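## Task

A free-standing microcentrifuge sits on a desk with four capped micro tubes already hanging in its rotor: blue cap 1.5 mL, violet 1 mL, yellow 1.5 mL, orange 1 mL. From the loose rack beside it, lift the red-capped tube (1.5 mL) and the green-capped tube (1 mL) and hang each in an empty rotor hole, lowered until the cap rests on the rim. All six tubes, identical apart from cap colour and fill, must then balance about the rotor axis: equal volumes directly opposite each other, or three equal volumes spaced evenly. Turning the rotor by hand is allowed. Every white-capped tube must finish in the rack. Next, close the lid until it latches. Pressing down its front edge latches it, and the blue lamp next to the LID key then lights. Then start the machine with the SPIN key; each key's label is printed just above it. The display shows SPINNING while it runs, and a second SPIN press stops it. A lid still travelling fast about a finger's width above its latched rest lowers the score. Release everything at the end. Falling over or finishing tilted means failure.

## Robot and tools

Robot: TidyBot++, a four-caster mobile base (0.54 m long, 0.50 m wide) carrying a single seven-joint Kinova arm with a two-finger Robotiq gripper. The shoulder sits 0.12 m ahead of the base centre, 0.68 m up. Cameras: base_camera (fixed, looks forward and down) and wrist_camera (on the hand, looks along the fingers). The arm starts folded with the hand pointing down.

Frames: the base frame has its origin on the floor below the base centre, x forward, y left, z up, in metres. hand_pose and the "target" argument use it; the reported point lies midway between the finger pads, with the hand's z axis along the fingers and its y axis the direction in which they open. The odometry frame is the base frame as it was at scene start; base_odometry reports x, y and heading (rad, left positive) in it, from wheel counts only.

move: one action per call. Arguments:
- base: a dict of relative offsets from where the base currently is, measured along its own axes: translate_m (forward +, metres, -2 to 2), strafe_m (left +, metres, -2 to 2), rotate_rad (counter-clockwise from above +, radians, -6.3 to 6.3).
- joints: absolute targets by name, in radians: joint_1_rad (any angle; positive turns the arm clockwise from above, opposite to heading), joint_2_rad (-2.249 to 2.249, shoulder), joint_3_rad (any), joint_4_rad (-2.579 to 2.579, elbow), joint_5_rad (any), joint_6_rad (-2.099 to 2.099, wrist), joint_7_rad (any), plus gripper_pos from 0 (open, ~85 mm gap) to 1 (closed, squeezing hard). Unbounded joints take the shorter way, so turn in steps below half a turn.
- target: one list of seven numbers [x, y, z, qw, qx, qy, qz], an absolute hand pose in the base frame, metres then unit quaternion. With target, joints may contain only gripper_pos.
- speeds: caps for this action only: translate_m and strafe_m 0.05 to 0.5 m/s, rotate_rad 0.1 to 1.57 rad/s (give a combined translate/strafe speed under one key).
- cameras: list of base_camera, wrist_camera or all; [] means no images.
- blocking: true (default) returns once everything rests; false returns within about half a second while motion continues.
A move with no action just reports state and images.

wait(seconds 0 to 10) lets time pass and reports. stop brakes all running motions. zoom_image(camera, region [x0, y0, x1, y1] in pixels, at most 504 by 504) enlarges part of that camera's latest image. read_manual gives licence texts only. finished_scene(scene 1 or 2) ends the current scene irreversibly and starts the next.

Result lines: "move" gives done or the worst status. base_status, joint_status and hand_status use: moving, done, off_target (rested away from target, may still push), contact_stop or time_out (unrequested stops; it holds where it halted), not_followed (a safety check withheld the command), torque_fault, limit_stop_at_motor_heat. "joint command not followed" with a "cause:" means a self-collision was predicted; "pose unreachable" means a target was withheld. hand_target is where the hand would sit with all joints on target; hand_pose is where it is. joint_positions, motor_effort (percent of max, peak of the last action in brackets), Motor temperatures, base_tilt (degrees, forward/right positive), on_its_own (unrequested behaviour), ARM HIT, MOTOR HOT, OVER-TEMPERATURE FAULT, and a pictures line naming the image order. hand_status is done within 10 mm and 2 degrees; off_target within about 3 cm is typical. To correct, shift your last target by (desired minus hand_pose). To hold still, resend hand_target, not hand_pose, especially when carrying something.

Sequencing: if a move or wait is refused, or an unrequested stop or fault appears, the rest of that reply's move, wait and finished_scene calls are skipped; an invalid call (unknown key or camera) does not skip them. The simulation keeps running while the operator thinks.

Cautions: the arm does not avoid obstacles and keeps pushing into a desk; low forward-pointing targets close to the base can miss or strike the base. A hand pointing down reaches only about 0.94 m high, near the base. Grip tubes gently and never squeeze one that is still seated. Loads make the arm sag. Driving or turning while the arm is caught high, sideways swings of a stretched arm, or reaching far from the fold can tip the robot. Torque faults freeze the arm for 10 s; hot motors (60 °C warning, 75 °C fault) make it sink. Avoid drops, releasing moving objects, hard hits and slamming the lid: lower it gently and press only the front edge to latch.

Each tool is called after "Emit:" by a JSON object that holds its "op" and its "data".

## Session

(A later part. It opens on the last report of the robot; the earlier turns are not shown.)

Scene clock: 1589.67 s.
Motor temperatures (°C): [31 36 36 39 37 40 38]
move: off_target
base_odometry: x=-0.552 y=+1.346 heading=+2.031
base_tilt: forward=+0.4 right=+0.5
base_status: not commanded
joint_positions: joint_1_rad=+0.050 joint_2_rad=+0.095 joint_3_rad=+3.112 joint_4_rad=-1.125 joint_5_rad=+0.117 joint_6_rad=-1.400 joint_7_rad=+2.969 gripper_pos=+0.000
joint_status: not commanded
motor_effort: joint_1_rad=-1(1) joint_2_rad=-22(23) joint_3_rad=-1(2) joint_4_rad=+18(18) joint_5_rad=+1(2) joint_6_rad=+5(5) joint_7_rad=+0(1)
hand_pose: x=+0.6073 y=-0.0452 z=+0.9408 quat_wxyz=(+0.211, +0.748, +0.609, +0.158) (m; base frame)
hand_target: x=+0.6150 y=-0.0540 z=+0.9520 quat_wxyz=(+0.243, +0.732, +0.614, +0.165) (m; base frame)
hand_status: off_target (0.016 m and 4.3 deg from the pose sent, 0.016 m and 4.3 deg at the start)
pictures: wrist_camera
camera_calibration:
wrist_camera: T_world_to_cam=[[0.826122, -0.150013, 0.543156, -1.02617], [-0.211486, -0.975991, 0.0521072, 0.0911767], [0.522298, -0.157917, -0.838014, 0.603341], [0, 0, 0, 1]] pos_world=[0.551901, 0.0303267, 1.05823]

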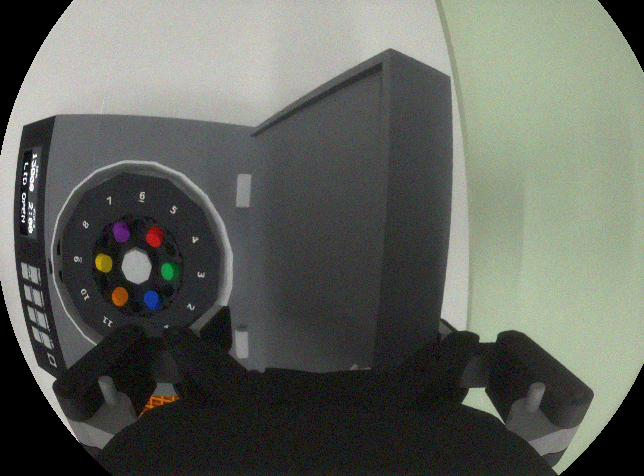

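Emit:
{"op": "move", "data": {"target": [0.597, -0.0495, 0.955, 0.2434, 0.7326, 0.6142, 0.1653], "cameras": ["wrist_camera"]}}

Scene clock: 1597.27 s.
Motor temperatures (°C): [31 36 36 39 37 40 38]
move: off_target
base_odometry: x=-0.552 y=+1.346 heading=+2.031
base_tilt: forward=+0.3 right=+0.5
base_status: not commanded
joint_positions: joint_1_rad=+0.025 joint_2_rad=+0.055 joint_3_rad=+3.134 joint_4_rad=-1.159 joint_5_rad=+0.117 joint_6_rad=-1.395 joint_7_rad=+2.969 gripper_pos=+0.000
joint_status: not commanded
motor_effort: joint_1_rad=-1(1) joint_2_rad=-21(24) joint_3_rad=+0(2) joint_4_rad=+16(18) joint_5_rad=+1(1) joint_6_rad=+4(4) joint_7_rad=+0(1)
hand_pose: x=+0.5932 y=-0.0426 z=+0.9456 quat_wxyz=(+0.215, +0.746, +0.609, +0.162) (m; base frame)
hand_target: x=+0.5970 y=-0.0495 z=+0.9550 quat_wxyz=(+0.243, +0.732, +0.614, +0.165) (m; base frame)
hand_status: off_target (0.012 m and 3.7 deg from the pose sent, 0.018 m and 4.3 deg at the start)
pictures: wrist_camera
camera_calibration:
wrist_camera: T_world_to_cam=[[0.820891, -0.145133, 0.552335, -1.02215], [-0.208056, -0.976703, 0.0525762, 0.0880239], [0.531837, -0.158076, -0.831963, 0.603681], [0, 0, 0, 1]] pos_world=[0.536326, 0.0330537, 1.06218]

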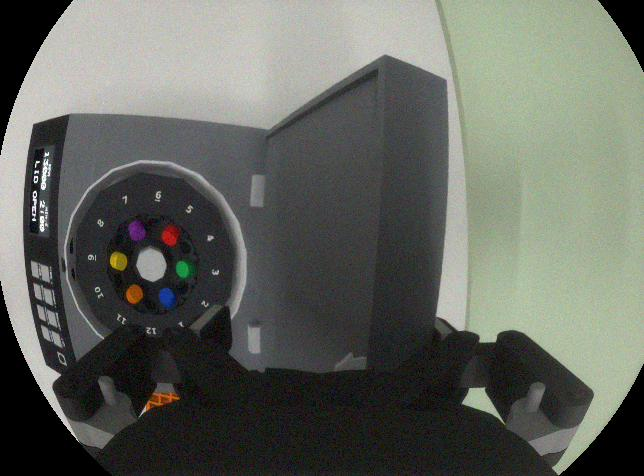

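Emit:
{"op": "move", "data": {"target": [0.570, -0.043, 0.953, 0.2434, 0.7326, 0.6142, 0.1653], "cameras": ["wrist_camera"]}}

Scene clock: 1609.67 s.
Motor temperatures (°C): [31 36 36 39 37 40 38]
move: off_target
base_odometry: x=-0.552 y=+1.346 heading=+2.031
base_tilt: forward=+0.4 right=+0.4
base_status: not commanded
joint_positions: joint_1_rad=-0.029 joint_2_rad=-0.016 joint_3_rad=+3.169 joint_4_rad=-1.233 joint_5_rad=+0.121 joint_6_rad=-1.390 joint_7_rad=+2.969 gripper_pos=+0.000
joint_status: not commanded
motor_effort: joint_1_rad=-1(1) joint_2_rad=-17(21) joint_3_rad=-1(2) joint_4_rad=+17(18) joint_5_rad=+0(1) joint_6_rad=+4(5) joint_7_rad=+0(1)
hand_pose: x=+0.5655 y=-0.0352 z=+0.9458 quat_wxyz=(+0.216, +0.740, +0.616, +0.163) (m; base frame)
hand_target: x=+0.5700 y=-0.0430 z=+0.9530 quat_wxyz=(+0.243, +0.732, +0.614, +0.165) (m; base frame)
hand_status: off_target (0.012 m and 3.3 deg from the pose sent, 0.024 m and 3.7 deg at the start)
pictures: wrist_camera
camera_calibration:
wrist_camera: T_world_to_cam=[[0.821902, -0.128194, 0.555016, -1.00095], [-0.190954, -0.979976, 0.0564276, 0.0760668], [0.536669, -0.152361, -0.829923, 0.615344], [0, 0, 0, 1]] pos_world=[0.506972, 0.0399818, 1.06194]

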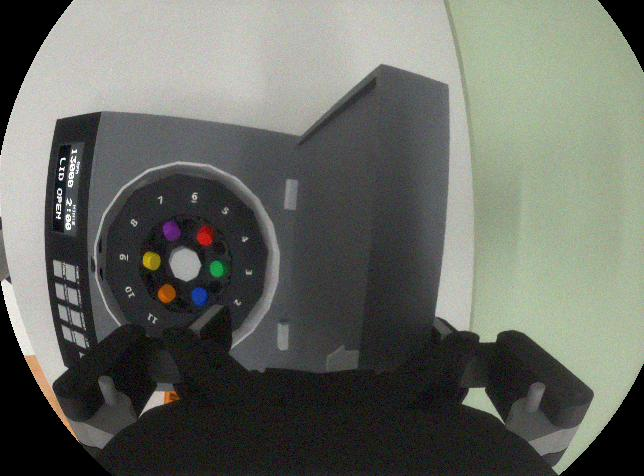

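Emit:
{"op": "move", "data": {"target": [0.541, -0.036, 0.949, 0.2434, 0.7326, 0.6142, 0.1653], "cameras": ["wrist_camera"]}}

Scene clock: 1615.87 s.
Motor temperatures (°C): [31 36 36 39 37 40 38]
move: off_target
base_odometry: x=-0.552 y=+1.346 heading=+2.031
base_tilt: forward=+0.3 right=+0.5
base_status: not commanded
joint_positions: joint_1_rad=-0.097 joint_2_rad=-0.086 joint_3_rad=+3.197 joint_4_rad=-1.313 joint_5_rad=+0.143 joint_6_rad=-1.389 joint_7_rad=+2.963 gripper_pos=+0.000
joint_status: not commanded
motor_effort: joint_1_rad=-1(1) joint_2_rad=-15(18) joint_3_rad=+0(3) joint_4_rad=+17(18) joint_5_rad=+1(1) joint_6_rad=+4(5) joint_7_rad=+0(1)
hand_pose: x=+0.5360 y=-0.0260 z=+0.9404 quat_wxyz=(+0.216, +0.730, +0.628, +0.159) (m; base frame)
hand_target: x=+0.5410 y=-0.0360 z=+0.9490 quat_wxyz=(+0.243, +0.732, +0.614, +0.165) (m; base frame)
hand_status: off_target (0.014 m and 3.6 deg from the pose sent, 0.025 m and 3.3 deg at the start)
pictures: wrist_camera
camera_calibration:
wrist_camera: T_world_to_cam=[[0.830044, -0.0972644, 0.54915, -0.970515], [-0.162535, -0.984118, 0.0713681, 0.0503488], [0.533487, -0.148495, -0.832671, 0.632478], [0, 0, 0, 1]] pos_world=[0.476335, 0.0490724, 1.05601]

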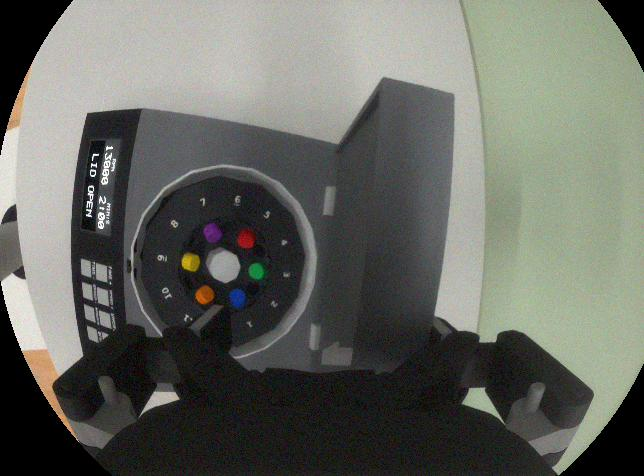

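Emit:
{"op": "move", "data": {"target": [0.557, -0.040, 0.953, 0.2434, 0.7326, 0.6142, 0.1653], "cameras": ["wrist_camera"]}}

Scene clock: 1620.00 s.
Motor temperatures (°C): [31 36 36 39 37 40 38]
move: off_target
base_odometry: x=-0.552 y=+1.346 heading=+2.031
base_tilt: forward=+0.3 right=+0.5
base_status: not commanded
joint_positions: joint_1_rad=-0.091 joint_2_rad=-0.071 joint_3_rad=+3.196 joint_4_rad=-1.281 joint_5_rad=+0.143 joint_6_rad=-1.389 joint_7_rad=+2.963 gripper_pos=+0.000
joint_status: not commanded
motor_effort: joint_1_rad=-1(1) joint_2_rad=-16(17) joint_3_rad=-2(2) joint_4_rad=+17(19) joint_5_rad=+1(1) joint_6_rad=+5(5) joint_7_rad=-1(1)
hand_pose: x=+0.5449 y=-0.0281 z=+0.9486 quat_wxyz=(+0.222, +0.731, +0.624, +0.164) (m; base frame)
hand_target: x=+0.5570 y=-0.0400 z=+0.9530 quat_wxyz=(+0.243, +0.732, +0.614, +0.165) (m; base frame)
hand_status: off_target (0.018 m and 2.7 deg from the pose sent, 0.028 m and 3.6 deg at the start)
pictures: wrist_camera
camera_calibration:
wrist_camera: T_world_to_cam=[[0.819897, -0.102464, 0.563267, -0.990681], [-0.170056, -0.983036, 0.0687105, 0.0557641], [0.546672, -0.152123, -0.823413, 0.6182], [0, 0, 0, 1]] pos_world=[0.483787, 0.0473509, 1.06322]

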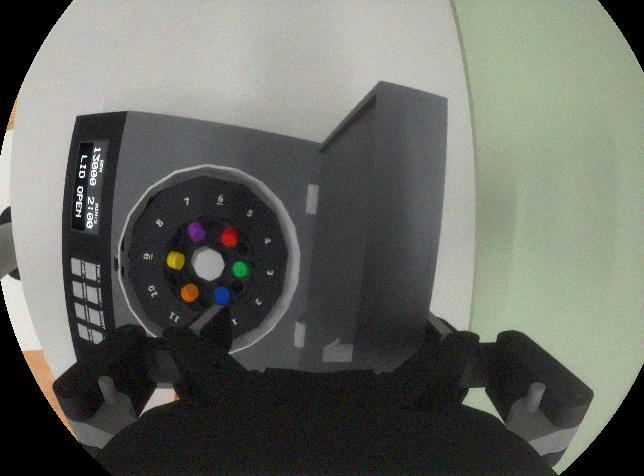

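Emit:
{"op": "move", "data": {"target": [0.628, -0.050, 0.962, 0.2434, 0.7326, 0.6142, 0.1653], "cameras": ["wrist_camera"]}}

Scene clock: 1652.97 s.
Motor temperatures (°C): [31 36 36 39 37 40 38]
move: done
base_odometry: x=-0.552 y=+1.346 heading=+2.031
base_tilt: forward=+0.4 right=+0.5
base_status: not commanded
joint_positions: joint_1_rad=+0.025 joint_2_rad=+0.114 joint_3_rad=+3.111 joint_4_rad=-1.069 joint_5_rad=+0.143 joint_6_rad=-1.389 joint_7_rad=+2.963 gripper_pos=+0.000
joint_status: not commanded
motor_effort: joint_1_rad=-1(1) joint_2_rad=-22(25) joint_3_rad=-1(2) joint_4_rad=+18(19) joint_5_rad=+1(2) joint_6_rad=+5(6) joint_7_rad=+0(1)
hand_pose: x=+0.6245 y=-0.0405 z=+0.9595 quat_wxyz=(+0.233, +0.738, +0.610, +0.171) (m; base frame)
hand_target: x=+0.6280 y=-0.0500 z=+0.9620 quat_wxyz=(+0.243, +0.732, +0.614, +0.165) (m; base frame)
hand_status: done (0.010 m and 1.6 deg from the pose sent, 0.087 m and 2.7 deg at the start)
pictures: wrist_camera
camera_calibration:
wrist_camera: T_world_to_cam=[[0.800595, -0.127216, 0.585546, -1.07363], [-0.201663, -0.977403, 0.0633746, 0.0814657], [0.564251, -0.16882, -0.808158, 0.555491], [0, 0, 0, 1]] pos_world=[0.562537, 0.0368192, 1.07242]

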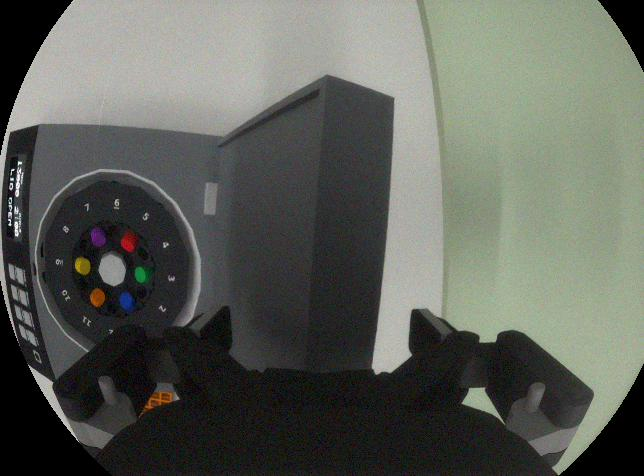

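Emit:
{"op": "move", "data": {"target": [0.622, -0.050, 1.035, 0.2434, 0.7326, 0.6142, 0.1653], "cameras": ["wrist_camera"]}}

Scene clock: 1660.77 s.
Motor temperatures (°C): [31 36 36 39 37 40 38]
move: off_target
base_odometry: x=-0.552 y=+1.346 heading=+2.031
base_tilt: forward=+0.4 right=+0.4
base_status: not commanded
joint_positions: joint_1_rad=+0.025 joint_2_rad=+0.213 joint_3_rad=+3.098 joint_4_rad=-0.659 joint_5_rad=+0.143 joint_6_rad=-1.643 joint_7_rad=+2.978 gripper_pos=+0.000
joint_status: not commanded
motor_effort: joint_1_rad=-1(1) joint_2_rad=-24(26) joint_3_rad=-2(2) joint_4_rad=+15(22) joint_5_rad=+1(3) joint_6_rad=+6(13) joint_7_rad=-1(1)
hand_pose: x=+0.6292 y=-0.0375 z=+1.0455 quat_wxyz=(+0.245, +0.737, +0.599, +0.197) (m; base frame)
hand_target: x=+0.6220 y=-0.0500 z=+1.0350 quat_wxyz=(+0.243, +0.732, +0.614, +0.165) (m; base frame)
hand_status: off_target (0.018 m and 4.0 deg from the pose sent, 0.076 m and 1.6 deg at the start)
pictures: wrist_camera
camera_calibration:
wrist_camera: T_world_to_cam=[[0.764639, -0.142734, 0.628454, -1.15028], [-0.211416, -0.976755, 0.0353887, 0.115344], [0.608795, -0.159925, -0.777041, 0.562589], [0, 0, 0, 1]] pos_world=[0.561433, 0.0384501, 1.15597]

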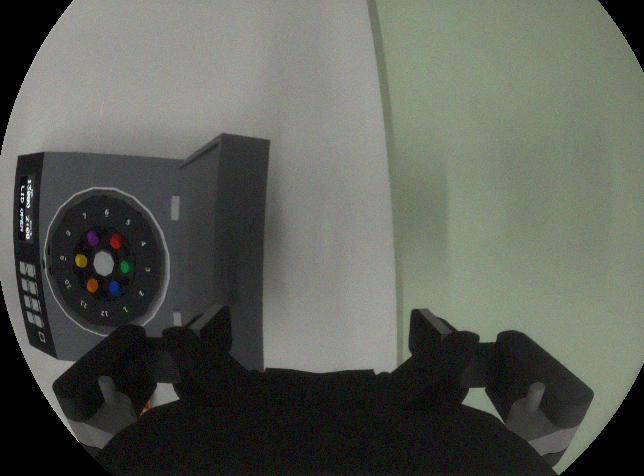

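Emit:
{"op": "move", "data": {"target": [0.655, -0.065, 1.003, 0.2434, 0.7326, 0.6142, 0.1653], "joints": {"gripper_pos": 1.0}, "cameras": ["wrist_camera"]}}

Scene clock: 1667.10 s.
Motor temperatures (°C): [31 36 36 39 37 40 38]
move: off_target
base_odometry: x=-0.552 y=+1.346 heading=+2.031
base_tilt: forward=+0.4 right=+0.5
base_status: not commanded
joint_positions: joint_1_rad=+0.071 joint_2_rad=+0.243 joint_3_rad=+3.086 joint_4_rad=-0.729 joint_5_rad=+0.143 joint_6_rad=-1.606 joint_7_rad=+2.990 gripper_pos=+0.999
joint_status: all done
motor_effort: joint_1_rad=-1(1) joint_2_rad=-25(27) joint_3_rad=-1(2) joint_4_rad=+16(17) joint_5_rad=+1(1) joint_6_rad=+5(6) joint_7_rad=-1(1)
hand_pose: x=+0.6429 y=-0.0566 z=+1.0063 quat_wxyz=(+0.229, +0.748, +0.600, +0.168) (m; base frame)
hand_target: x=+0.6550 y=-0.0650 z=+1.0030 quat_wxyz=(+0.243, +0.732, +0.614, +0.165) (m; base frame)
hand_status: off_target (0.015 m and 3.0 deg from the pose sent, 0.057 m and 4.0 deg at the start)
pictures: wrist_camera
camera_calibration:
wrist_camera: T_world_to_cam=[[0.801318, -0.155164, 0.577766, -1.11206], [-0.22808, -0.972072, 0.055272, 0.0919202], [0.553054, -0.176067, -0.814329, 0.59325], [0, 0, 0, 1]] pos_world=[0.583977, 0.0212542, 1.12053]

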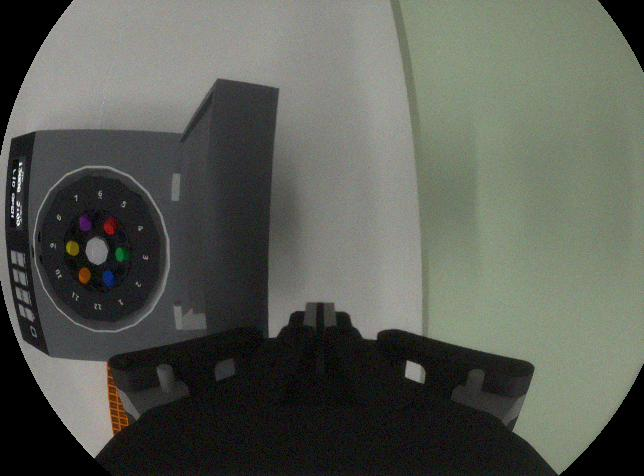

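Emit:
{"op": "move", "data": {"target": [0.665, -0.067, 0.969, 0.2434, 0.7326, 0.6142, 0.1653], "cameras": ["wrist_camera"]}}

Scene clock: 1675.33 s.
Motor temperatures (°C): [31 36 36 39 37 40 38]
move: off_target
base_odometry: x=-0.552 y=+1.346 heading=+2.031
base_tilt: forward=+0.4 right=+0.5
base_status: not commanded
joint_positions: joint_1_rad=+0.081 joint_2_rad=+0.216 joint_3_rad=+3.079 joint_4_rad=-0.862 joint_5_rad=+0.143 joint_6_rad=-1.484 joint_7_rad=+2.991 gripper_pos=+0.999
joint_status: not commanded
motor_effort: joint_1_rad=+0(1) joint_2_rad=-19(25) joint_3_rad=-1(2) joint_4_rad=+13(16) joint_5_rad=+1(1) joint_6_rad=+4(6) joint_7_rad=-1(1)
hand_pose: x=+0.6532 y=-0.0575 z=+0.9835 quat_wxyz=(+0.236, +0.742, +0.604, +0.172) (m; base frame)
hand_target: x=+0.6650 y=-0.0670 z=+0.9690 quat_wxyz=(+0.243, +0.732, +0.614, +0.165) (m; base frame)
hand_status: off_target (0.021 m and 2.0 deg from the pose sent, 0.045 m and 3.0 deg at the start)
pictures: wrist_camera
camera_calibration:
wrist_camera: T_world_to_cam=[[0.794478, -0.139354, 0.591088, -1.11503], [-0.216452, -0.974372, 0.0612154, 0.0810574], [0.567409, -0.176576, -0.804281, 0.549478], [0, 0, 0, 1]] pos_world=[0.591631, 0.0206216, 1.09605]

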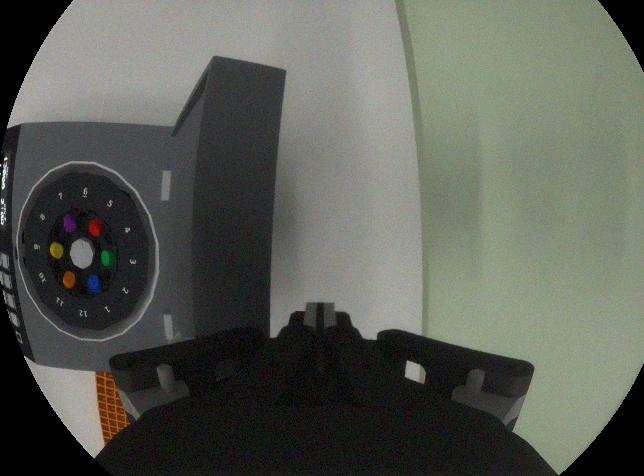

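Emit:
{"op": "move", "data": {"target": [0.624, -0.055, 0.988, 0.2434, 0.7326, 0.6142, 0.1653], "cameras": ["wrist_camera"]}}

Scene clock: 1699.20 s.
Motor temperatures (°C): [31 37 36 39 37 40 38]
move: done
base_odometry: x=-0.552 y=+1.346 heading=+2.031
base_tilt: forward=+0.4 right=+0.5
base_status: not commanded
joint_positions: joint_1_rad=+0.074 joint_2_rad=+0.161 joint_3_rad=+3.085 joint_4_rad=-0.922 joint_5_rad=+0.143 joint_6_rad=-1.482 joint_7_rad=+2.991 gripper_pos=+0.999
joint_status: not commanded
motor_effort: joint_1_rad=-1(1) joint_2_rad=-23(24) joint_3_rad=-1(2) joint_4_rad=+16(17) joint_5_rad=+1(2) joint_6_rad=+5(5) joint_7_rad=-1(1)
hand_pose: x=+0.6309 y=-0.0551 z=+0.9858 quat_wxyz=(+0.236, +0.741, +0.605, +0.170) (m; base frame)
hand_target: x=+0.6240 y=-0.0550 z=+0.9880 quat_wxyz=(+0.243, +0.732, +0.614, +0.165) (m; base frame)
hand_status: done (0.007 m and 1.7 deg from the pose sent, 0.030 m and 2.0 deg at the start)
pictures: wrist_camera
camera_calibration:
wrist_camera: T_world_to_cam=[[0.796834, -0.135461, 0.588817, -1.09731], [-0.214685, -0.974427, 0.066356, 0.0722316], [0.56477, -0.179285, -0.805538, 0.567127], [0, 0, 0, 1]] pos_world=[0.569584, 0.0234192, 1.09816]

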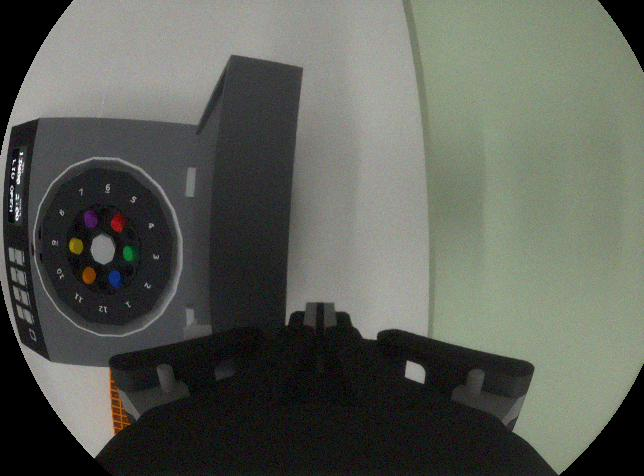

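Emit:
{"op": "move", "data": {"target": [0.602, -0.048, 0.988, 0.2434, 0.7326, 0.6142, 0.1653], "cameras": ["wrist_camera"]}}

Scene clock: 1704.13 s.
Motor temperatures (°C): [31 37 36 39 37 40 38]
move: done
base_odometry: x=-0.552 y=+1.346 heading=+2.031
base_tilt: forward=+0.3 right=+0.5
base_status: not commanded
joint_positions: joint_1_rad=+0.046 joint_2_rad=+0.101 joint_3_rad=+3.106 joint_4_rad=-0.991 joint_5_rad=+0.143 joint_6_rad=-1.482 joint_7_rad=+2.991 gripper_pos=+0.999
joint_status: not commanded
motor_effort: joint_1_rad=-1(1) joint_2_rad=-21(24) joint_3_rad=-1(3) joint_4_rad=+16(17) joint_5_rad=+1(1) joint_6_rad=+4(5) joint_7_rad=+0(1)
hand_pose: x=+0.6055 y=-0.0491 z=+0.9857 quat_wxyz=(+0.235, +0.739, +0.609, +0.166) (m; base frame)
hand_target: x=+0.6020 y=-0.0480 z=+0.9880 quat_wxyz=(+0.243, +0.732, +0.614, +0.165) (m; base frame)
hand_status: done (0.004 m and 1.3 deg from the pose sent, 0.030 m and 1.7 deg at the start)
pictures: wrist_camera
camera_calibration:
wrist_camera: T_world_to_cam=[[0.802559, -0.125857, 0.583146, -1.07365], [-0.20623, -0.975759, 0.0732335, 0.0606963], [0.559793, -0.179037, -0.80906, 0.589017], [0, 0, 0, 1]] pos_world=[0.544457, 0.0295543, 1.0982]

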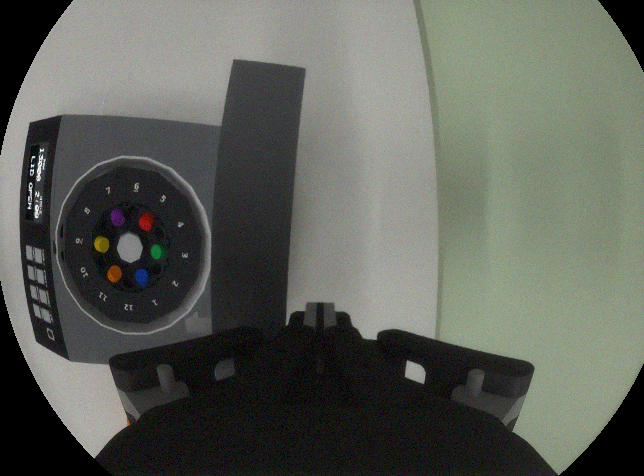

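Emit:
{"op": "move", "data": {"target": [0.562, -0.034, 0.979, 0.2434, 0.7326, 0.6142, 0.1653], "cameras": ["wrist_camera"]}}

Scene clock: 1708.93 s.
Motor temperatures (°C): [31 37 36 39 37 40 38]
move: off_target
base_odometry: x=-0.552 y=+1.346 heading=+2.031
base_tilt: forward=+0.3 right=+0.5
base_status: not commanded
joint_positions: joint_1_rad=-0.040 joint_2_rad=-0.007 joint_3_rad=+3.143 joint_4_rad=-1.135 joint_5_rad=+0.144 joint_6_rad=-1.481 joint_7_rad=+2.989 gripper_pos=+0.999
joint_status: not commanded
motor_effort: joint_1_rad=-1(2) joint_2_rad=-18(22) joint_3_rad=-1(3) joint_4_rad=+17(17) joint_5_rad=+1(2) joint_6_rad=+4(5) joint_7_rad=+0(1)
hand_pose: x=+0.5580 y=-0.0260 z=+0.9720 quat_wxyz=(+0.221, +0.726, +0.631, +0.157) (m; base frame)
hand_target: x=+0.5620 y=-0.0340 z=+0.9790 quat_wxyz=(+0.243, +0.732, +0.614, +0.165) (m; base frame)
hand_status: off_target (0.011 m and 3.4 deg from the pose sent, 0.047 m and 1.3 deg at the start)
pictures: wrist_camera
camera_calibration:
wrist_camera: T_world_to_cam=[[0.827897, -0.0846316, 0.554458, -1.00978], [-0.156323, -0.984196, 0.08319, 0.0367093], [0.538655, -0.155547, -0.828043, 0.639504], [0, 0, 0, 1]] pos_world=[0.497259, 0.0501431, 1.08636]

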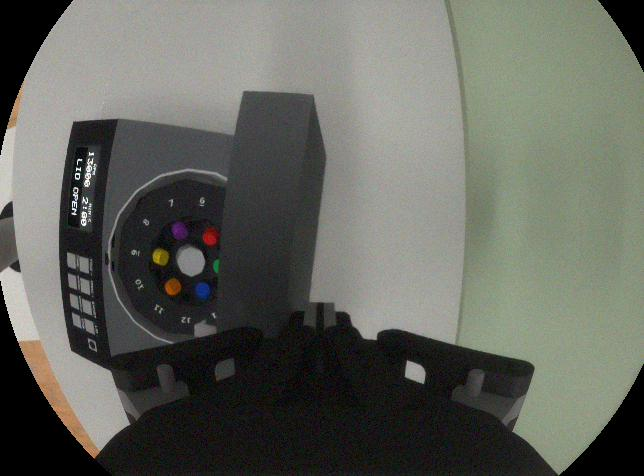

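Emit:
{"op": "move", "data": {"target": [0.5365, -0.0280, 0.969, 0.2434, 0.7326, 0.6142, 0.1653], "cameras": ["wrist_camera"]}}

Scene clock: 1714.00 s.
Motor temperatures (°C): [31 37 36 39 37 40 38]
move: off_target
base_odometry: x=-0.552 y=+1.346 heading=+2.031
base_tilt: forward=+0.4 right=+0.5
base_status: not commanded
joint_positions: joint_1_rad=-0.100 joint_2_rad=-0.076 joint_3_rad=+3.168 joint_4_rad=-1.236 joint_5_rad=+0.153 joint_6_rad=-1.473 joint_7_rad=+2.963 gripper_pos=+0.999
joint_status: not commanded
motor_effort: joint_1_rad=-1(1) joint_2_rad=-14(18) joint_3_rad=-1(2) joint_4_rad=+16(17) joint_5_rad=+1(1) joint_6_rad=+5(5) joint_7_rad=-1(1)
hand_pose: x=+0.5283 y=-0.0162 z=+0.9583 quat_wxyz=(+0.213, +0.725, +0.637, +0.153) (m; base frame)
hand_target: x=+0.5365 y=-0.0280 z=+0.9690 quat_wxyz=(+0.243, +0.732, +0.614, +0.165) (m; base frame)
hand_status: off_target (0.018 m and 4.7 deg from the pose sent, 0.022 m and 3.4 deg at the start)
pictures: wrist_camera
camera_calibration:
wrist_camera: T_world_to_cam=[[0.83962, -0.0792079, 0.537368, -0.966496], [-0.144995, -0.986095, 0.0812004, 0.0387286], [0.523464, -0.146093, -0.83943, 0.664769], [0, 0, 0, 1]] pos_world=[0.469123, 0.0587543, 1.07425]

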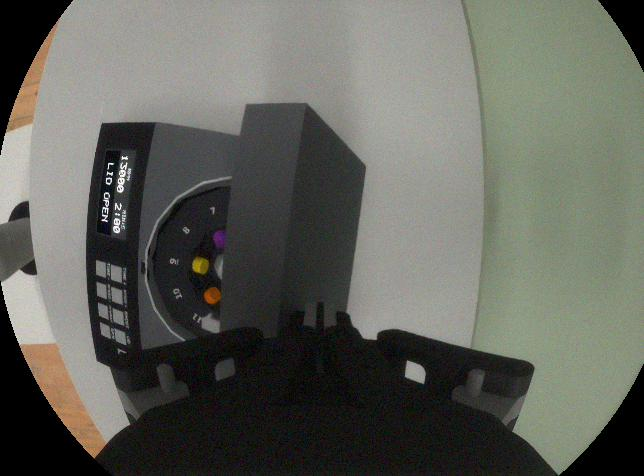

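Emit:
{"op": "move", "data": {"cameras": ["wrist_camera","base_camera"]}}

Scene clock: 1741.47 s.
Motor temperatures (°C): [31 37 36 39 37 40 38]
base_odometry: x=-0.552 y=+1.346 heading=+2.031
base_tilt: forward=+0.4 right=+0.5
base_status: not commanded
joint_positions: joint_1_rad=-0.100 joint_2_rad=-0.076 joint_3_rad=+3.168 joint_4_rad=-1.236 joint_5_rad=+0.153 joint_6_rad=-1.473 joint_7_rad=+2.963 gripper_pos=+0.999
joint_status: not commanded
motor_effort: joint_1_rad=+0(1) joint_2_rad=-16(18) joint_3_rad=-2(2) joint_4_rad=+17(17) joint_5_rad=+1(1) joint_6_rad=+4(5) joint_7_rad=+0(1)
hand_pose: x=+0.5283 y=-0.0162 z=+0.9583 quat_wxyz=(+0.212, +0.725, +0.637, +0.153) (m; base frame)
hand_target: x=+0.5365 y=-0.0280 z=+0.9690 quat_wxyz=(+0.243, +0.732, +0.614, +0.165) (m; base frame)
hand_status: off_target (0.018 m and 4.7 deg from the pose sent, 0.022 m and 3.4 deg at the start)
pictures: base_camera, wrist_camera
camera_calibration:
wrist_camera: T_world_to_cam=[[0.839565, -0.0796294, 0.537392, -0.966497], [-0.145362, -0.986058, 0.0809864, 0.0391279], [0.523451, -0.14611, -0.839435, 0.664781], [0, 0, 0, 1]] pos_world=[0.469145, 0.0587517, 1.07426]

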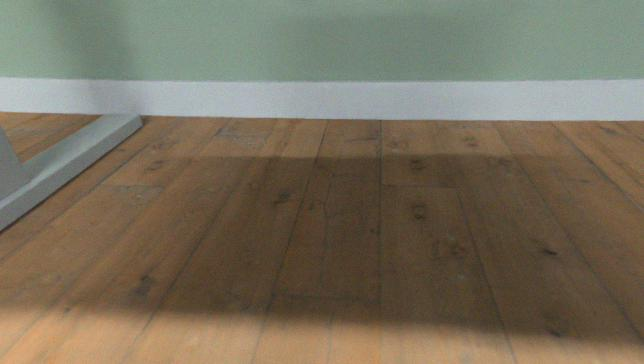

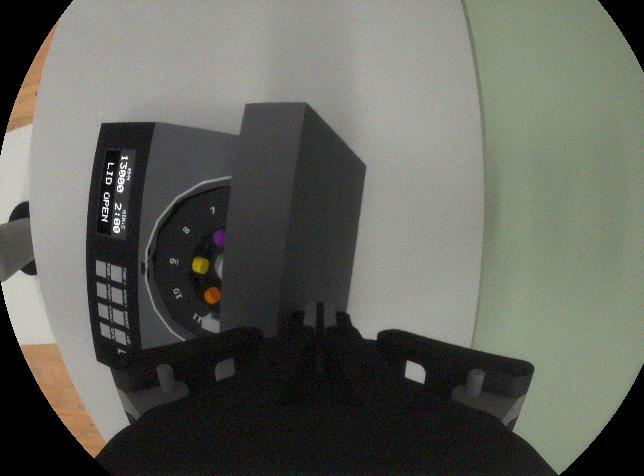

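Emit:
{"op": "move", "data": {"target": [0.5246, -0.0282, 0.9597, 0.2434, 0.7326, 0.6142, 0.1653], "cameras": []}}

Emit:
{"op": "move", "data": {"target": [0.5127, -0.0283, 0.9504, 0.2434, 0.7326, 0.6142, 0.1653], "cameras": ["wrist_camera"]}}

Scene clock: 1752.20 s.
Motor temperatures (°C): [31 37 36 39 37 40 38]
move: off_target
base_odometry: x=-0.552 y=+1.346 heading=+2.031
base_tilt: forward=+0.4 right=+0.5
base_status: not commanded
joint_positions: joint_1_rad=-0.131 joint_2_rad=-0.110 joint_3_rad=+3.186 joint_4_rad=-1.300 joint_5_rad=+0.159 joint_6_rad=-1.452 joint_7_rad=+2.948 gripper_pos=+0.999
joint_status: not commanded
motor_effort: joint_1_rad=-1(1) joint_2_rad=-14(16) joint_3_rad=-1(2) joint_4_rad=+17(18) joint_5_rad=+2(2) joint_6_rad=+4(5) joint_7_rad=-1(1)
hand_pose: x=+0.5155 y=-0.0149 z=+0.9469 quat_wxyz=(+0.209, +0.726, +0.637, +0.151) (m; base frame)
hand_target: x=+0.5246 y=-0.0282 z=+0.9597 quat_wxyz=(+0.243, +0.732, +0.614, +0.165) (m; base frame)
hand_status: off_target (0.021 m and 5.1 deg from the pose sent, 0.013 m and 4.7 deg at the start)
pictures: none
No camera images: "cameras" was empty.

Scene clock: 1752.97 s.
Motor temperatures (°C): [31 37 36 39 37 40 38]
move: off_target
base_odometry: x=-0.552 y=+1.346 heading=+2.031
base_tilt: forward=+0.4 right=+0.4
base_status: not commanded
joint_positions: joint_1_rad=-0.160 joint_2_rad=-0.147 joint_3_rad=+3.201 joint_4_rad=-1.360 joint_5_rad=+0.172 joint_6_rad=-1.431 joint_7_rad=+2.931 gripper_pos=+0.999
joint_status: not commanded
motor_effort: joint_1_rad=-1(1) joint_2_rad=-13(15) joint_3_rad=-1(2) joint_4_rad=+18(18) joint_5_rad=+1(2) joint_6_rad=+4(5) joint_7_rad=-1(1)
hand_pose: x=+0.5030 y=-0.0148 z=+0.9379 quat_wxyz=(+0.209, +0.726, +0.637, +0.150) (m; base frame)
hand_target: x=+0.5127 y=-0.0283 z=+0.9504 quat_wxyz=(+0.243, +0.732, +0.614, +0.165) (m; base frame)
hand_status: off_target (0.021 m and 5.1 deg from the pose sent, 0.014 m and 5.1 deg at the start)
pictures: wrist_camera
camera_calibration:
wrist_camera: T_world_to_cam=[[0.844099, -0.0808724, 0.530054, -0.929674], [-0.145479, -0.986021, 0.0812309, 0.0383163], [0.516075, -0.145679, -0.844064, 0.669145], [0, 0, 0, 1]] pos_world=[0.444982, 0.0600759, 1.05447]

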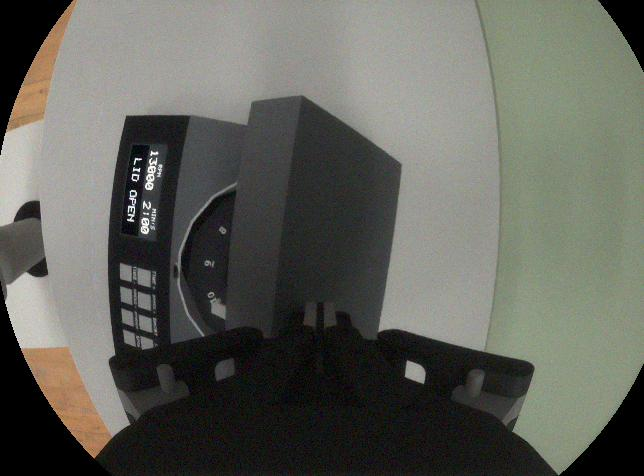

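Emit:
{"op": "move", "data": {"target": [0.5032, -0.0260, 0.9368, 0.2434, 0.7326, 0.6142, 0.1653], "cameras": []}}

Emit:
{"op": "move", "data": {"target": [0.4938, -0.0236, 0.9231, 0.2434, 0.7326, 0.6142, 0.1653], "cameras": ["wrist_camera"]}}

Scene clock: 1772.73 s.
Motor temperatures (°C): [31 36 36 39 37 40 38]
move: off_target
base_odometry: x=-0.552 y=+1.346 heading=+2.031
base_tilt: forward=+0.3 right=+0.5
base_status: not commanded
joint_positions: joint_1_rad=-0.187 joint_2_rad=-0.178 joint_3_rad=+3.207 joint_4_rad=-1.430 joint_5_rad=+0.188 joint_6_rad=-1.401 joint_7_rad=+2.902 gripper_pos=+0.999
joint_status: not commanded
motor_effort: joint_1_rad=-1(1) joint_2_rad=-12(13) joint_3_rad=-1(2) joint_4_rad=+18(18) joint_5_rad=+2(2) joint_6_rad=+4(5) joint_7_rad=+0(1)
hand_pose: x=+0.4927 y=-0.0131 z=+0.9239 quat_wxyz=(+0.209, +0.728, +0.636, +0.148) (m; base frame)
hand_target: x=+0.5032 y=-0.0260 z=+0.9368 quat_wxyz=(+0.243, +0.732, +0.614, +0.165) (m; base frame)
hand_status: off_target (0.021 m and 5.1 deg from the pose sent, 0.011 m and 5.1 deg at the start)
pictures: none
No camera images: "cameras" was empty.

Scene clock: 1773.53 s.
Motor temperatures (°C): [31 36 36 39 37 40 38]
move: off_target
base_odometry: x=-0.552 y=+1.346 heading=+2.031
base_tilt: forward=+0.4 right=+0.4
base_status: not commanded
joint_positions: joint_1_rad=-0.211 joint_2_rad=-0.209 joint_3_rad=+3.209 joint_4_rad=-1.498 joint_5_rad=+0.206 joint_6_rad=-1.371 joint_7_rad=+2.871 gripper_pos=+0.999
joint_status: not commanded
motor_effort: joint_1_rad=-1(1) joint_2_rad=-11(12) joint_3_rad=-1(2) joint_4_rad=+18(19) joint_5_rad=+2(2) joint_6_rad=+4(5) joint_7_rad=+0(1)
hand_pose: x=+0.4826 y=-0.0114 z=+0.9100 quat_wxyz=(+0.210, +0.729, +0.635, +0.146) (m; base frame)
hand_target: x=+0.4938 y=-0.0236 z=+0.9231 quat_wxyz=(+0.243, +0.732, +0.614, +0.165) (m; base frame)
hand_status: off_target (0.021 m and 5.1 deg from the pose sent, 0.011 m and 5.1 deg at the start)
pictures: wrist_camera
camera_calibration:
wrist_camera: T_world_to_cam=[[0.846372, -0.0845905, 0.525832, -0.894699], [-0.151759, -0.984681, 0.0858632, 0.0397566], [0.510514, -0.152472, -0.846243, 0.661226], [0, 0, 0, 1]] pos_world=[0.425717, 0.0642828, 1.02661]

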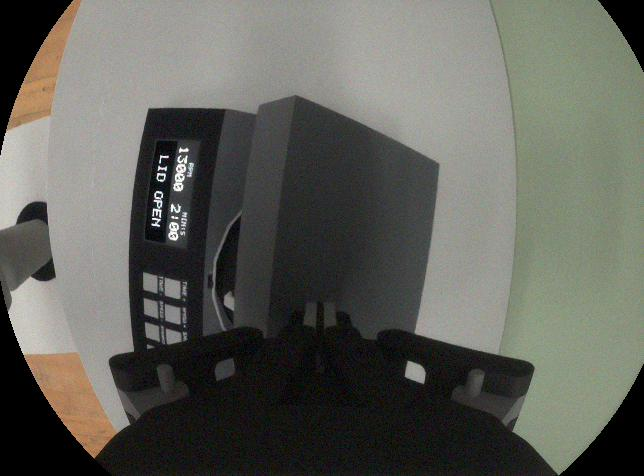

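Emit:
{"op": "move", "data": {"target": [0.4903, -0.0227, 0.9160, 0.2434, 0.7326, 0.6142, 0.1653], "cameras": []}}

Emit:
{"op": "move", "data": {"target": [0.4868, -0.0219, 0.9089, 0.2434, 0.7326, 0.6142, 0.1653], "cameras": ["wrist_camera"]}}

Scene clock: 1791.70 s.
Motor temperatures (°C): [31 36 36 39 37 40 38]
move: off_target
base_odometry: x=-0.552 y=+1.346 heading=+2.031
base_tilt: forward=+0.4 right=+0.5
base_status: not commanded
joint_positions: joint_1_rad=-0.220 joint_2_rad=-0.221 joint_3_rad=+3.209 joint_4_rad=-1.531 joint_5_rad=+0.213 joint_6_rad=-1.353 joint_7_rad=+2.857 gripper_pos=+0.999
joint_status: not commanded
motor_effort: joint_1_rad=-1(1) joint_2_rad=-10(11) joint_3_rad=-1(2) joint_4_rad=+17(19) joint_5_rad=+2(2) joint_6_rad=+4(5) joint_7_rad=-1(1)
hand_pose: x=+0.4792 y=-0.0109 z=+0.9028 quat_wxyz=(+0.210, +0.729, +0.635, +0.146) (m; base frame)
hand_target: x=+0.4903 y=-0.0227 z=+0.9160 quat_wxyz=(+0.243, +0.732, +0.614, +0.165) (m; base frame)
hand_status: off_target (0.021 m and 5.0 deg from the pose sent, 0.015 m and 5.1 deg at the start)
pictures: none
No camera images: "cameras" was empty.

Scene clock: 1792.33 s.
Motor temperatures (°C): [31 36 36 39 37 40 38]
move: off_target
base_odometry: x=-0.552 y=+1.346 heading=+2.031
base_tilt: forward=+0.4 right=+0.5
base_status: not commanded
joint_positions: joint_1_rad=-0.229 joint_2_rad=-0.233 joint_3_rad=+3.209 joint_4_rad=-1.562 joint_5_rad=+0.220 joint_6_rad=-1.336 joint_7_rad=+2.843 gripper_pos=+0.999
joint_status: not commanded
motor_effort: joint_1_rad=-1(1) joint_2_rad=-10(11) joint_3_rad=-1(2) joint_4_rad=+18(18) joint_5_rad=+2(2) joint_6_rad=+4(5) joint_7_rad=+0(1)
hand_pose: x=+0.4755 y=-0.0103 z=+0.8956 quat_wxyz=(+0.210, +0.730, +0.634, +0.145) (m; base frame)
hand_target: x=+0.4868 y=-0.0219 z=+0.9089 quat_wxyz=(+0.243, +0.732, +0.614, +0.165) (m; base frame)
hand_status: off_target (0.021 m and 5.0 deg from the pose sent, 0.015 m and 5.0 deg at the start)
pictures: wrist_camera
camera_calibration:
wrist_camera: T_world_to_cam=[[0.84636, -0.086663, 0.525514, -0.880694], [-0.155068, -0.984024, 0.0874667, 0.0412128], [0.509538, -0.155519, -0.846277, 0.653309], [0, 0, 0, 1]] pos_world=[0.418888, 0.0658327, 1.01209]

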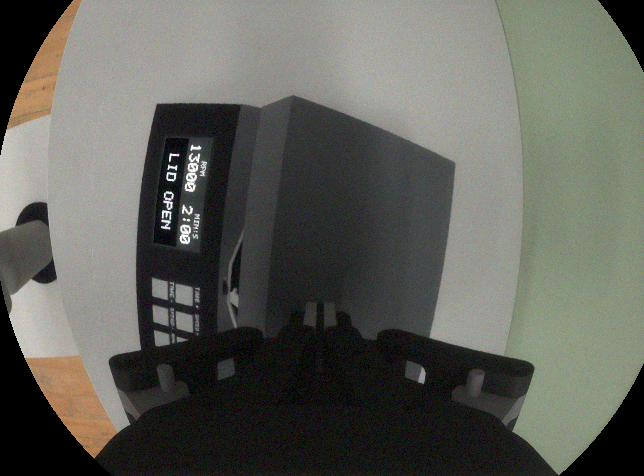

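Emit:
{"op": "move", "data": {"target": [0.4854, -0.0216, 0.9049, 0.2434, 0.7326, 0.6142, 0.1653], "cameras": []}}

Emit:
{"op": "move", "data": {"target": [0.4840, -0.0213, 0.9009, 0.2434, 0.7326, 0.6142, 0.1653], "cameras": []}}

Emit:
{"op": "move", "data": {"target": [0.4826, -0.0210, 0.8969, 0.2434, 0.7326, 0.6142, 0.1653], "cameras": ["wrist_camera"]}}

Scene clock: 1801.67 s.
Motor temperatures (°C): [31 36 36 39 37 40 38]
move: off_target
base_odometry: x=-0.552 y=+1.346 heading=+2.031
base_tilt: forward=+0.4 right=+0.5
base_status: not commanded
joint_positions: joint_1_rad=-0.233 joint_2_rad=-0.238 joint_3_rad=+3.210 joint_4_rad=-1.579 joint_5_rad=+0.224 joint_6_rad=-1.326 joint_7_rad=+2.836 gripper_pos=+0.999
joint_status: not commanded
motor_effort: joint_1_rad=-1(1) joint_2_rad=-10(11) joint_3_rad=-1(2) joint_4_rad=+18(19) joint_5_rad=+2(2) joint_6_rad=+5(5) joint_7_rad=-1(1)
hand_pose: x=+0.4739 y=-0.0101 z=+0.8914 quat_wxyz=(+0.210, +0.730, +0.634, +0.145) (m; base frame)
hand_target: x=+0.4854 y=-0.0216 z=+0.9049 quat_wxyz=(+0.243, +0.732, +0.614, +0.165) (m; base frame)
hand_status: off_target (0.021 m and 5.0 deg from the pose sent, 0.018 m and 5.0 deg at the start)
pictures: none
No camera images: "cameras" was empty.

Scene clock: 1802.23 s.
Motor temperatures (°C): [31 36 36 39 37 40 38]
move: off_target
base_odometry: x=-0.552 y=+1.346 heading=+2.031
base_tilt: forward=+0.3 right=+0.5
base_status: not commanded
joint_positions: joint_1_rad=-0.237 joint_2_rad=-0.243 joint_3_rad=+3.210 joint_4_rad=-1.596 joint_5_rad=+0.227 joint_6_rad=-1.316 joint_7_rad=+2.830 gripper_pos=+0.999
joint_status: not commanded
motor_effort: joint_1_rad=-1(1) joint_2_rad=-9(10) joint_3_rad=-1(2) joint_4_rad=+18(19) joint_5_rad=+2(2) joint_6_rad=+4(5) joint_7_rad=-1(1)
hand_pose: x=+0.4725 y=-0.0100 z=+0.8873 quat_wxyz=(+0.210, +0.730, +0.634, +0.144) (m; base frame)
hand_target: x=+0.4840 y=-0.0213 z=+0.9009 quat_wxyz=(+0.243, +0.732, +0.614, +0.165) (m; base frame)
hand_status: off_target (0.021 m and 5.0 deg from the pose sent, 0.018 m and 5.0 deg at the start)
pictures: none
No camera images: "cameras" was empty.

Scene clock: 1802.80 s.
Motor temperatures (°C): [31 36 36 39 37 40 38]
move: off_target
base_odometry: x=-0.552 y=+1.346 heading=+2.031
base_tilt: forward=+0.3 right=+0.5
base_status: not commanded
joint_positions: joint_1_rad=-0.240 joint_2_rad=-0.248 joint_3_rad=+3.210 joint_4_rad=-1.611 joint_5_rad=+0.230 joint_6_rad=-1.306 joint_7_rad=+2.823 gripper_pos=+0.999
joint_status: not commanded
motor_effort: joint_1_rad=+0(1) joint_2_rad=-10(10) joint_3_rad=-2(2) joint_4_rad=+18(19) joint_5_rad=+2(2) joint_6_rad=+4(5) joint_7_rad=+0(1)
hand_pose: x=+0.4712 y=-0.0099 z=+0.8838 quat_wxyz=(+0.211, +0.730, +0.633, +0.144) (m; base frame)
hand_target: x=+0.4826 y=-0.0210 z=+0.8969 quat_wxyz=(+0.243, +0.732, +0.614, +0.165) (m; base frame)
hand_status: off_target (0.021 m and 5.0 deg from the pose sent, 0.018 m and 5.0 deg at the start)
pictures: wrist_camera
camera_calibration:
wrist_camera: T_world_to_cam=[[0.846214, -0.0884462, 0.525452, -0.870715], [-0.157742, -0.983508, 0.0884878, 0.0423229], [0.508959, -0.157765, -0.84621, 0.645793], [0, 0, 0, 1]] pos_world=[0.414805, 0.0664973, 1.00025]

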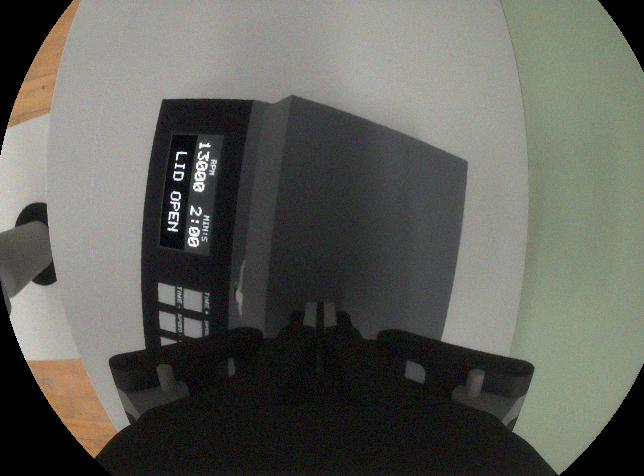

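Emit:
{"op": "move", "data": {"target": [0.4815, -0.0207, 0.8939, 0.2434, 0.7326, 0.6142, 0.1653], "cameras": []}}

Emit:
{"op": "move", "data": {"target": [0.4805, -0.0205, 0.8909, 0.2434, 0.7326, 0.6142, 0.1653], "cameras": []}}

Emit:
{"op": "move", "data": {"target": [0.4795, -0.0203, 0.8879, 0.2434, 0.7326, 0.6142, 0.1653], "cameras": ["wrist_camera"]}}

Scene clock: 1809.60 s.
Motor temperatures (°C): [31 36 36 38 37 40 38]
move: off_target
base_odometry: x=-0.552 y=+1.346 heading=+2.031
base_tilt: forward=+0.4 right=+0.5
base_status: not commanded
joint_positions: joint_1_rad=-0.243 joint_2_rad=-0.255 joint_3_rad=+3.210 joint_4_rad=-1.620 joint_5_rad=+0.234 joint_6_rad=-1.297 joint_7_rad=+2.818 gripper_pos=+0.999
joint_status: not commanded
motor_effort: joint_1_rad=+0(1) joint_2_rad=-9(10) joint_3_rad=-1(2) joint_4_rad=+17(18) joint_5_rad=+2(2) joint_6_rad=+4(5) joint_7_rad=-1(1)
hand_pose: x=+0.4709 y=-0.0099 z=+0.8837 quat_wxyz=(+0.213, +0.730, +0.632, +0.148) (m; base frame)
hand_target: x=+0.4815 y=-0.0207 z=+0.8939 quat_wxyz=(+0.243, +0.732, +0.614, +0.165) (m; base frame)
hand_status: off_target (0.018 m and 4.5 deg from the pose sent, 0.018 m and 5.0 deg at the start)
pictures: none
No camera images: "cameras" was empty.

Scene clock: 1810.13 s.
Motor temperatures (°C): [31 36 36 38 37 40 38]
move: off_target
base_odometry: x=-0.552 y=+1.346 heading=+2.031
base_tilt: forward=+0.4 right=+0.5
base_status: not commanded
joint_positions: joint_1_rad=-0.245 joint_2_rad=-0.260 joint_3_rad=+3.210 joint_4_rad=-1.629 joint_5_rad=+0.237 joint_6_rad=-1.287 joint_7_rad=+2.813 gripper_pos=+0.999
joint_status: not commanded
motor_effort: joint_1_rad=-1(1) joint_2_rad=-9(9) joint_3_rad=-2(2) joint_4_rad=+17(17) joint_5_rad=+2(2) joint_6_rad=+3(5) joint_7_rad=+0(1)
hand_pose: x=+0.4706 y=-0.0099 z=+0.8831 quat_wxyz=(+0.215, +0.730, +0.631, +0.150) (m; base frame)
hand_target: x=+0.4805 y=-0.0205 z=+0.8909 quat_wxyz=(+0.243, +0.732, +0.614, +0.165) (m; base frame)
hand_status: off_target (0.016 m and 4.2 deg from the pose sent, 0.016 m and 4.5 deg at the start)
pictures: none
No camera images: "cameras" was empty.

Scene clock: 1810.67 s.
Motor temperatures (°C): [31 36 36 38 37 40 38]
move: off_target
base_odometry: x=-0.552 y=+1.346 heading=+2.031
base_tilt: forward=+0.4 right=+0.5
base_status: not commanded
joint_positions: joint_1_rad=-0.248 joint_2_rad=-0.266 joint_3_rad=+3.210 joint_4_rad=-1.638 joint_5_rad=+0.240 joint_6_rad=-1.278 joint_7_rad=+2.808 gripper_pos=+0.999
joint_status: not commanded
motor_effort: joint_1_rad=-1(1) joint_2_rad=-9(9) joint_3_rad=-1(2) joint_4_rad=+17(18) joint_5_rad=+1(2) joint_6_rad=+3(4) joint_7_rad=+0(1)
hand_pose: x=+0.4703 y=-0.0098 z=+0.8826 quat_wxyz=(+0.218, +0.729, +0.631, +0.153) (m; base frame)
hand_target: x=+0.4795 y=-0.0203 z=+0.8879 quat_wxyz=(+0.243, +0.732, +0.614, +0.165) (m; base frame)
hand_status: off_target (0.015 m and 3.8 deg from the pose sent, 0.015 m and 4.2 deg at the start)
pictures: wrist_camera
camera_calibration:
wrist_camera: T_world_to_cam=[[0.834156, -0.0900893, 0.544121, -0.88018], [-0.160818, -0.983427, 0.0837143, 0.0479915], [0.527562, -0.157335, -0.83482, 0.626352], [0, 0, 0, 1]] pos_world=[0.411485, 0.0664485, 0.997798]

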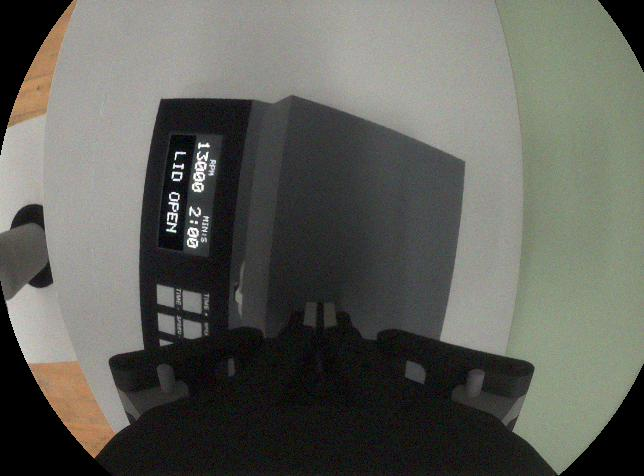

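Emit:
{"op": "move", "data": {"target": [0.4785, -0.0200, 0.8839, 0.2434, 0.7326, 0.6142, 0.1653], "cameras": ["wrist_camera"]}}

Emit:
{"op": "zoom_image", "data": {"camera": "wrist_camera", "region": [120, 90, 320, 390]}}

Scene clock: 1817.17 s.
Motor temperatures (°C): [31 36 36 38 37 40 38]
move: off_target
base_odometry: x=-0.552 y=+1.346 heading=+2.031
base_tilt: forward=+0.3 right=+0.4
base_status: not commanded
joint_positions: joint_1_rad=-0.251 joint_2_rad=-0.274 joint_3_rad=+3.210 joint_4_rad=-1.650 joint_5_rad=+0.244 joint_6_rad=-1.265 joint_7_rad=+2.801 gripper_pos=+0.999
joint_status: not commanded
motor_effort: joint_1_rad=-1(1) joint_2_rad=-8(8) joint_3_rad=-1(2) joint_4_rad=+16(16) joint_5_rad=+2(2) joint_6_rad=+3(4) joint_7_rad=-1(1)
hand_pose: x=+0.4700 y=-0.0098 z=+0.8819 quat_wxyz=(+0.220, +0.729, +0.629, +0.157) (m; base frame)
hand_target: x=+0.4785 y=-0.0200 z=+0.8839 quat_wxyz=(+0.243, +0.732, +0.614, +0.165) (m; base frame)
hand_status: off_target (0.013 m and 3.4 deg from the pose sent, 0.013 m and 3.8 deg at the start)
pictures: wrist_camera
camera_calibration:
wrist_camera: T_world_to_cam=[[0.828932, -0.0908619, 0.55192, -0.883927], [-0.162002, -0.983426, 0.0814115, 0.0505964], [0.535375, -0.156897, -0.829914, 0.61796], [0, 0, 0, 1]] pos_world=[0.410072, 0.0663984, 0.996591]

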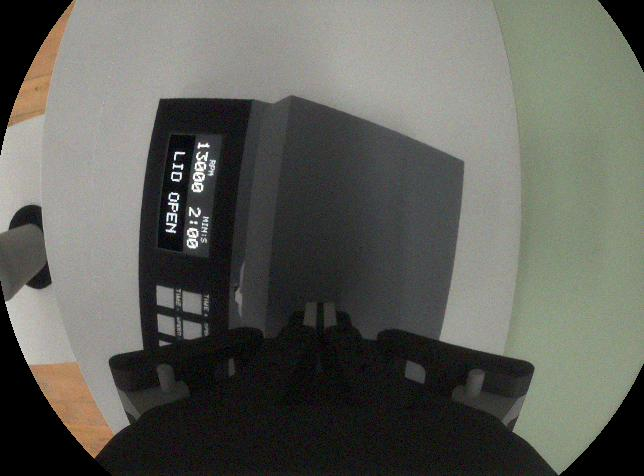

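Scaled by 1.680.

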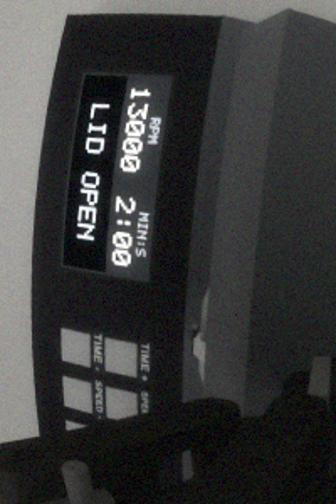

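Emit:
{"op": "move", "data": {"target": [0.4775, -0.0200, 0.8779, 0.2434, 0.7326, 0.6142, 0.1653], "cameras": []}}

Emit:
{"op": "move", "data": {"target": [0.4765, -0.0200, 0.8709, 0.2434, 0.7326, 0.6142, 0.1653], "cameras": ["wrist_camera"]}}

Scene clock: 1829.57 s.
Motor temperatures (°C): [31 36 36 38 37 40 38]
move: off_target
base_odometry: x=-0.552 y=+1.346 heading=+2.031
base_tilt: forward=+0.3 right=+0.5
base_status: not commanded
joint_positions: joint_1_rad=-0.254 joint_2_rad=-0.285 joint_3_rad=+3.211 joint_4_rad=-1.667 joint_5_rad=+0.249 joint_6_rad=-1.246 joint_7_rad=+2.794 gripper_pos=+0.999
joint_status: not commanded
motor_effort: joint_1_rad=-1(1) joint_2_rad=-6(7) joint_3_rad=-2(2) joint_4_rad=+15(15) joint_5_rad=+1(2) joint_6_rad=+3(4) joint_7_rad=-1(1)
hand_pose: x=+0.4696 y=-0.0098 z=+0.8808 quat_wxyz=(+0.224, +0.728, +0.628, +0.162) (m; base frame)
hand_target: x=+0.4775 y=-0.0200 z=+0.8779 quat_wxyz=(+0.243, +0.732, +0.614, +0.165) (m; base frame)
hand_status: off_target (0.013 m and 2.8 deg from the pose sent, 0.013 m and 3.4 deg at the start)
pictures: none
No camera images: "cameras" was empty.

Scene clock: 1830.20 s.
Motor temperatures (°C): [31 36 36 38 37 40 38]
move: off_target
base_odometry: x=-0.552 y=+1.346 heading=+2.031
base_tilt: forward=+0.3 right=+0.5
base_status: not commanded
joint_positions: joint_1_rad=-0.258 joint_2_rad=-0.296 joint_3_rad=+3.211 joint_4_rad=-1.686 joint_5_rad=+0.255 joint_6_rad=-1.225 joint_7_rad=+2.785 gripper_pos=+0.999
joint_status: not commanded
motor_effort: joint_1_rad=-1(1) joint_2_rad=-5(7) joint_3_rad=-1(2) joint_4_rad=+14(15) joint_5_rad=+1(2) joint_6_rad=+2(3) joint_7_rad=-1(1)
hand_pose: x=+0.4694 y=-0.0099 z=+0.8795 quat_wxyz=(+0.228, +0.726, +0.626, +0.168) (m; base frame)
hand_target: x=+0.4765 y=-0.0200 z=+0.8709 quat_wxyz=(+0.243, +0.732, +0.614, +0.165) (m; base frame)
hand_status: off_target (0.015 m and 2.3 deg from the pose sent, 0.016 m and 2.8 deg at the start)
pictures: wrist_camera
camera_calibration:
wrist_camera: T_world_to_cam=[[0.812819, -0.0919287, 0.575217, -0.895076], [-0.1636, -0.98375, 0.0739591, 0.0579745], [0.559071, -0.154221, -0.81465, 0.591713], [0, 0, 0, 1]] pos_world=[0.406209, 0.0660039, 0.992615]

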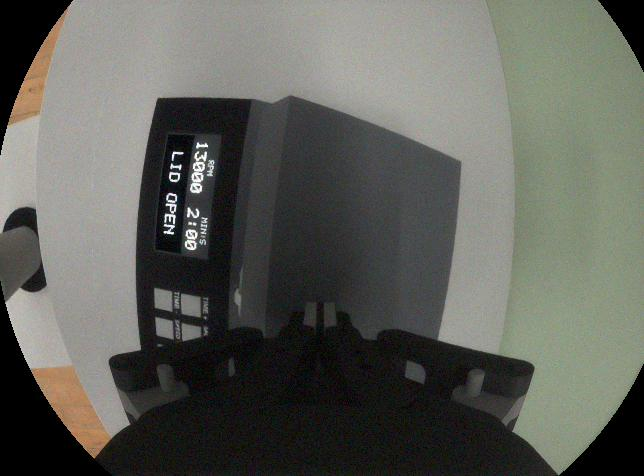

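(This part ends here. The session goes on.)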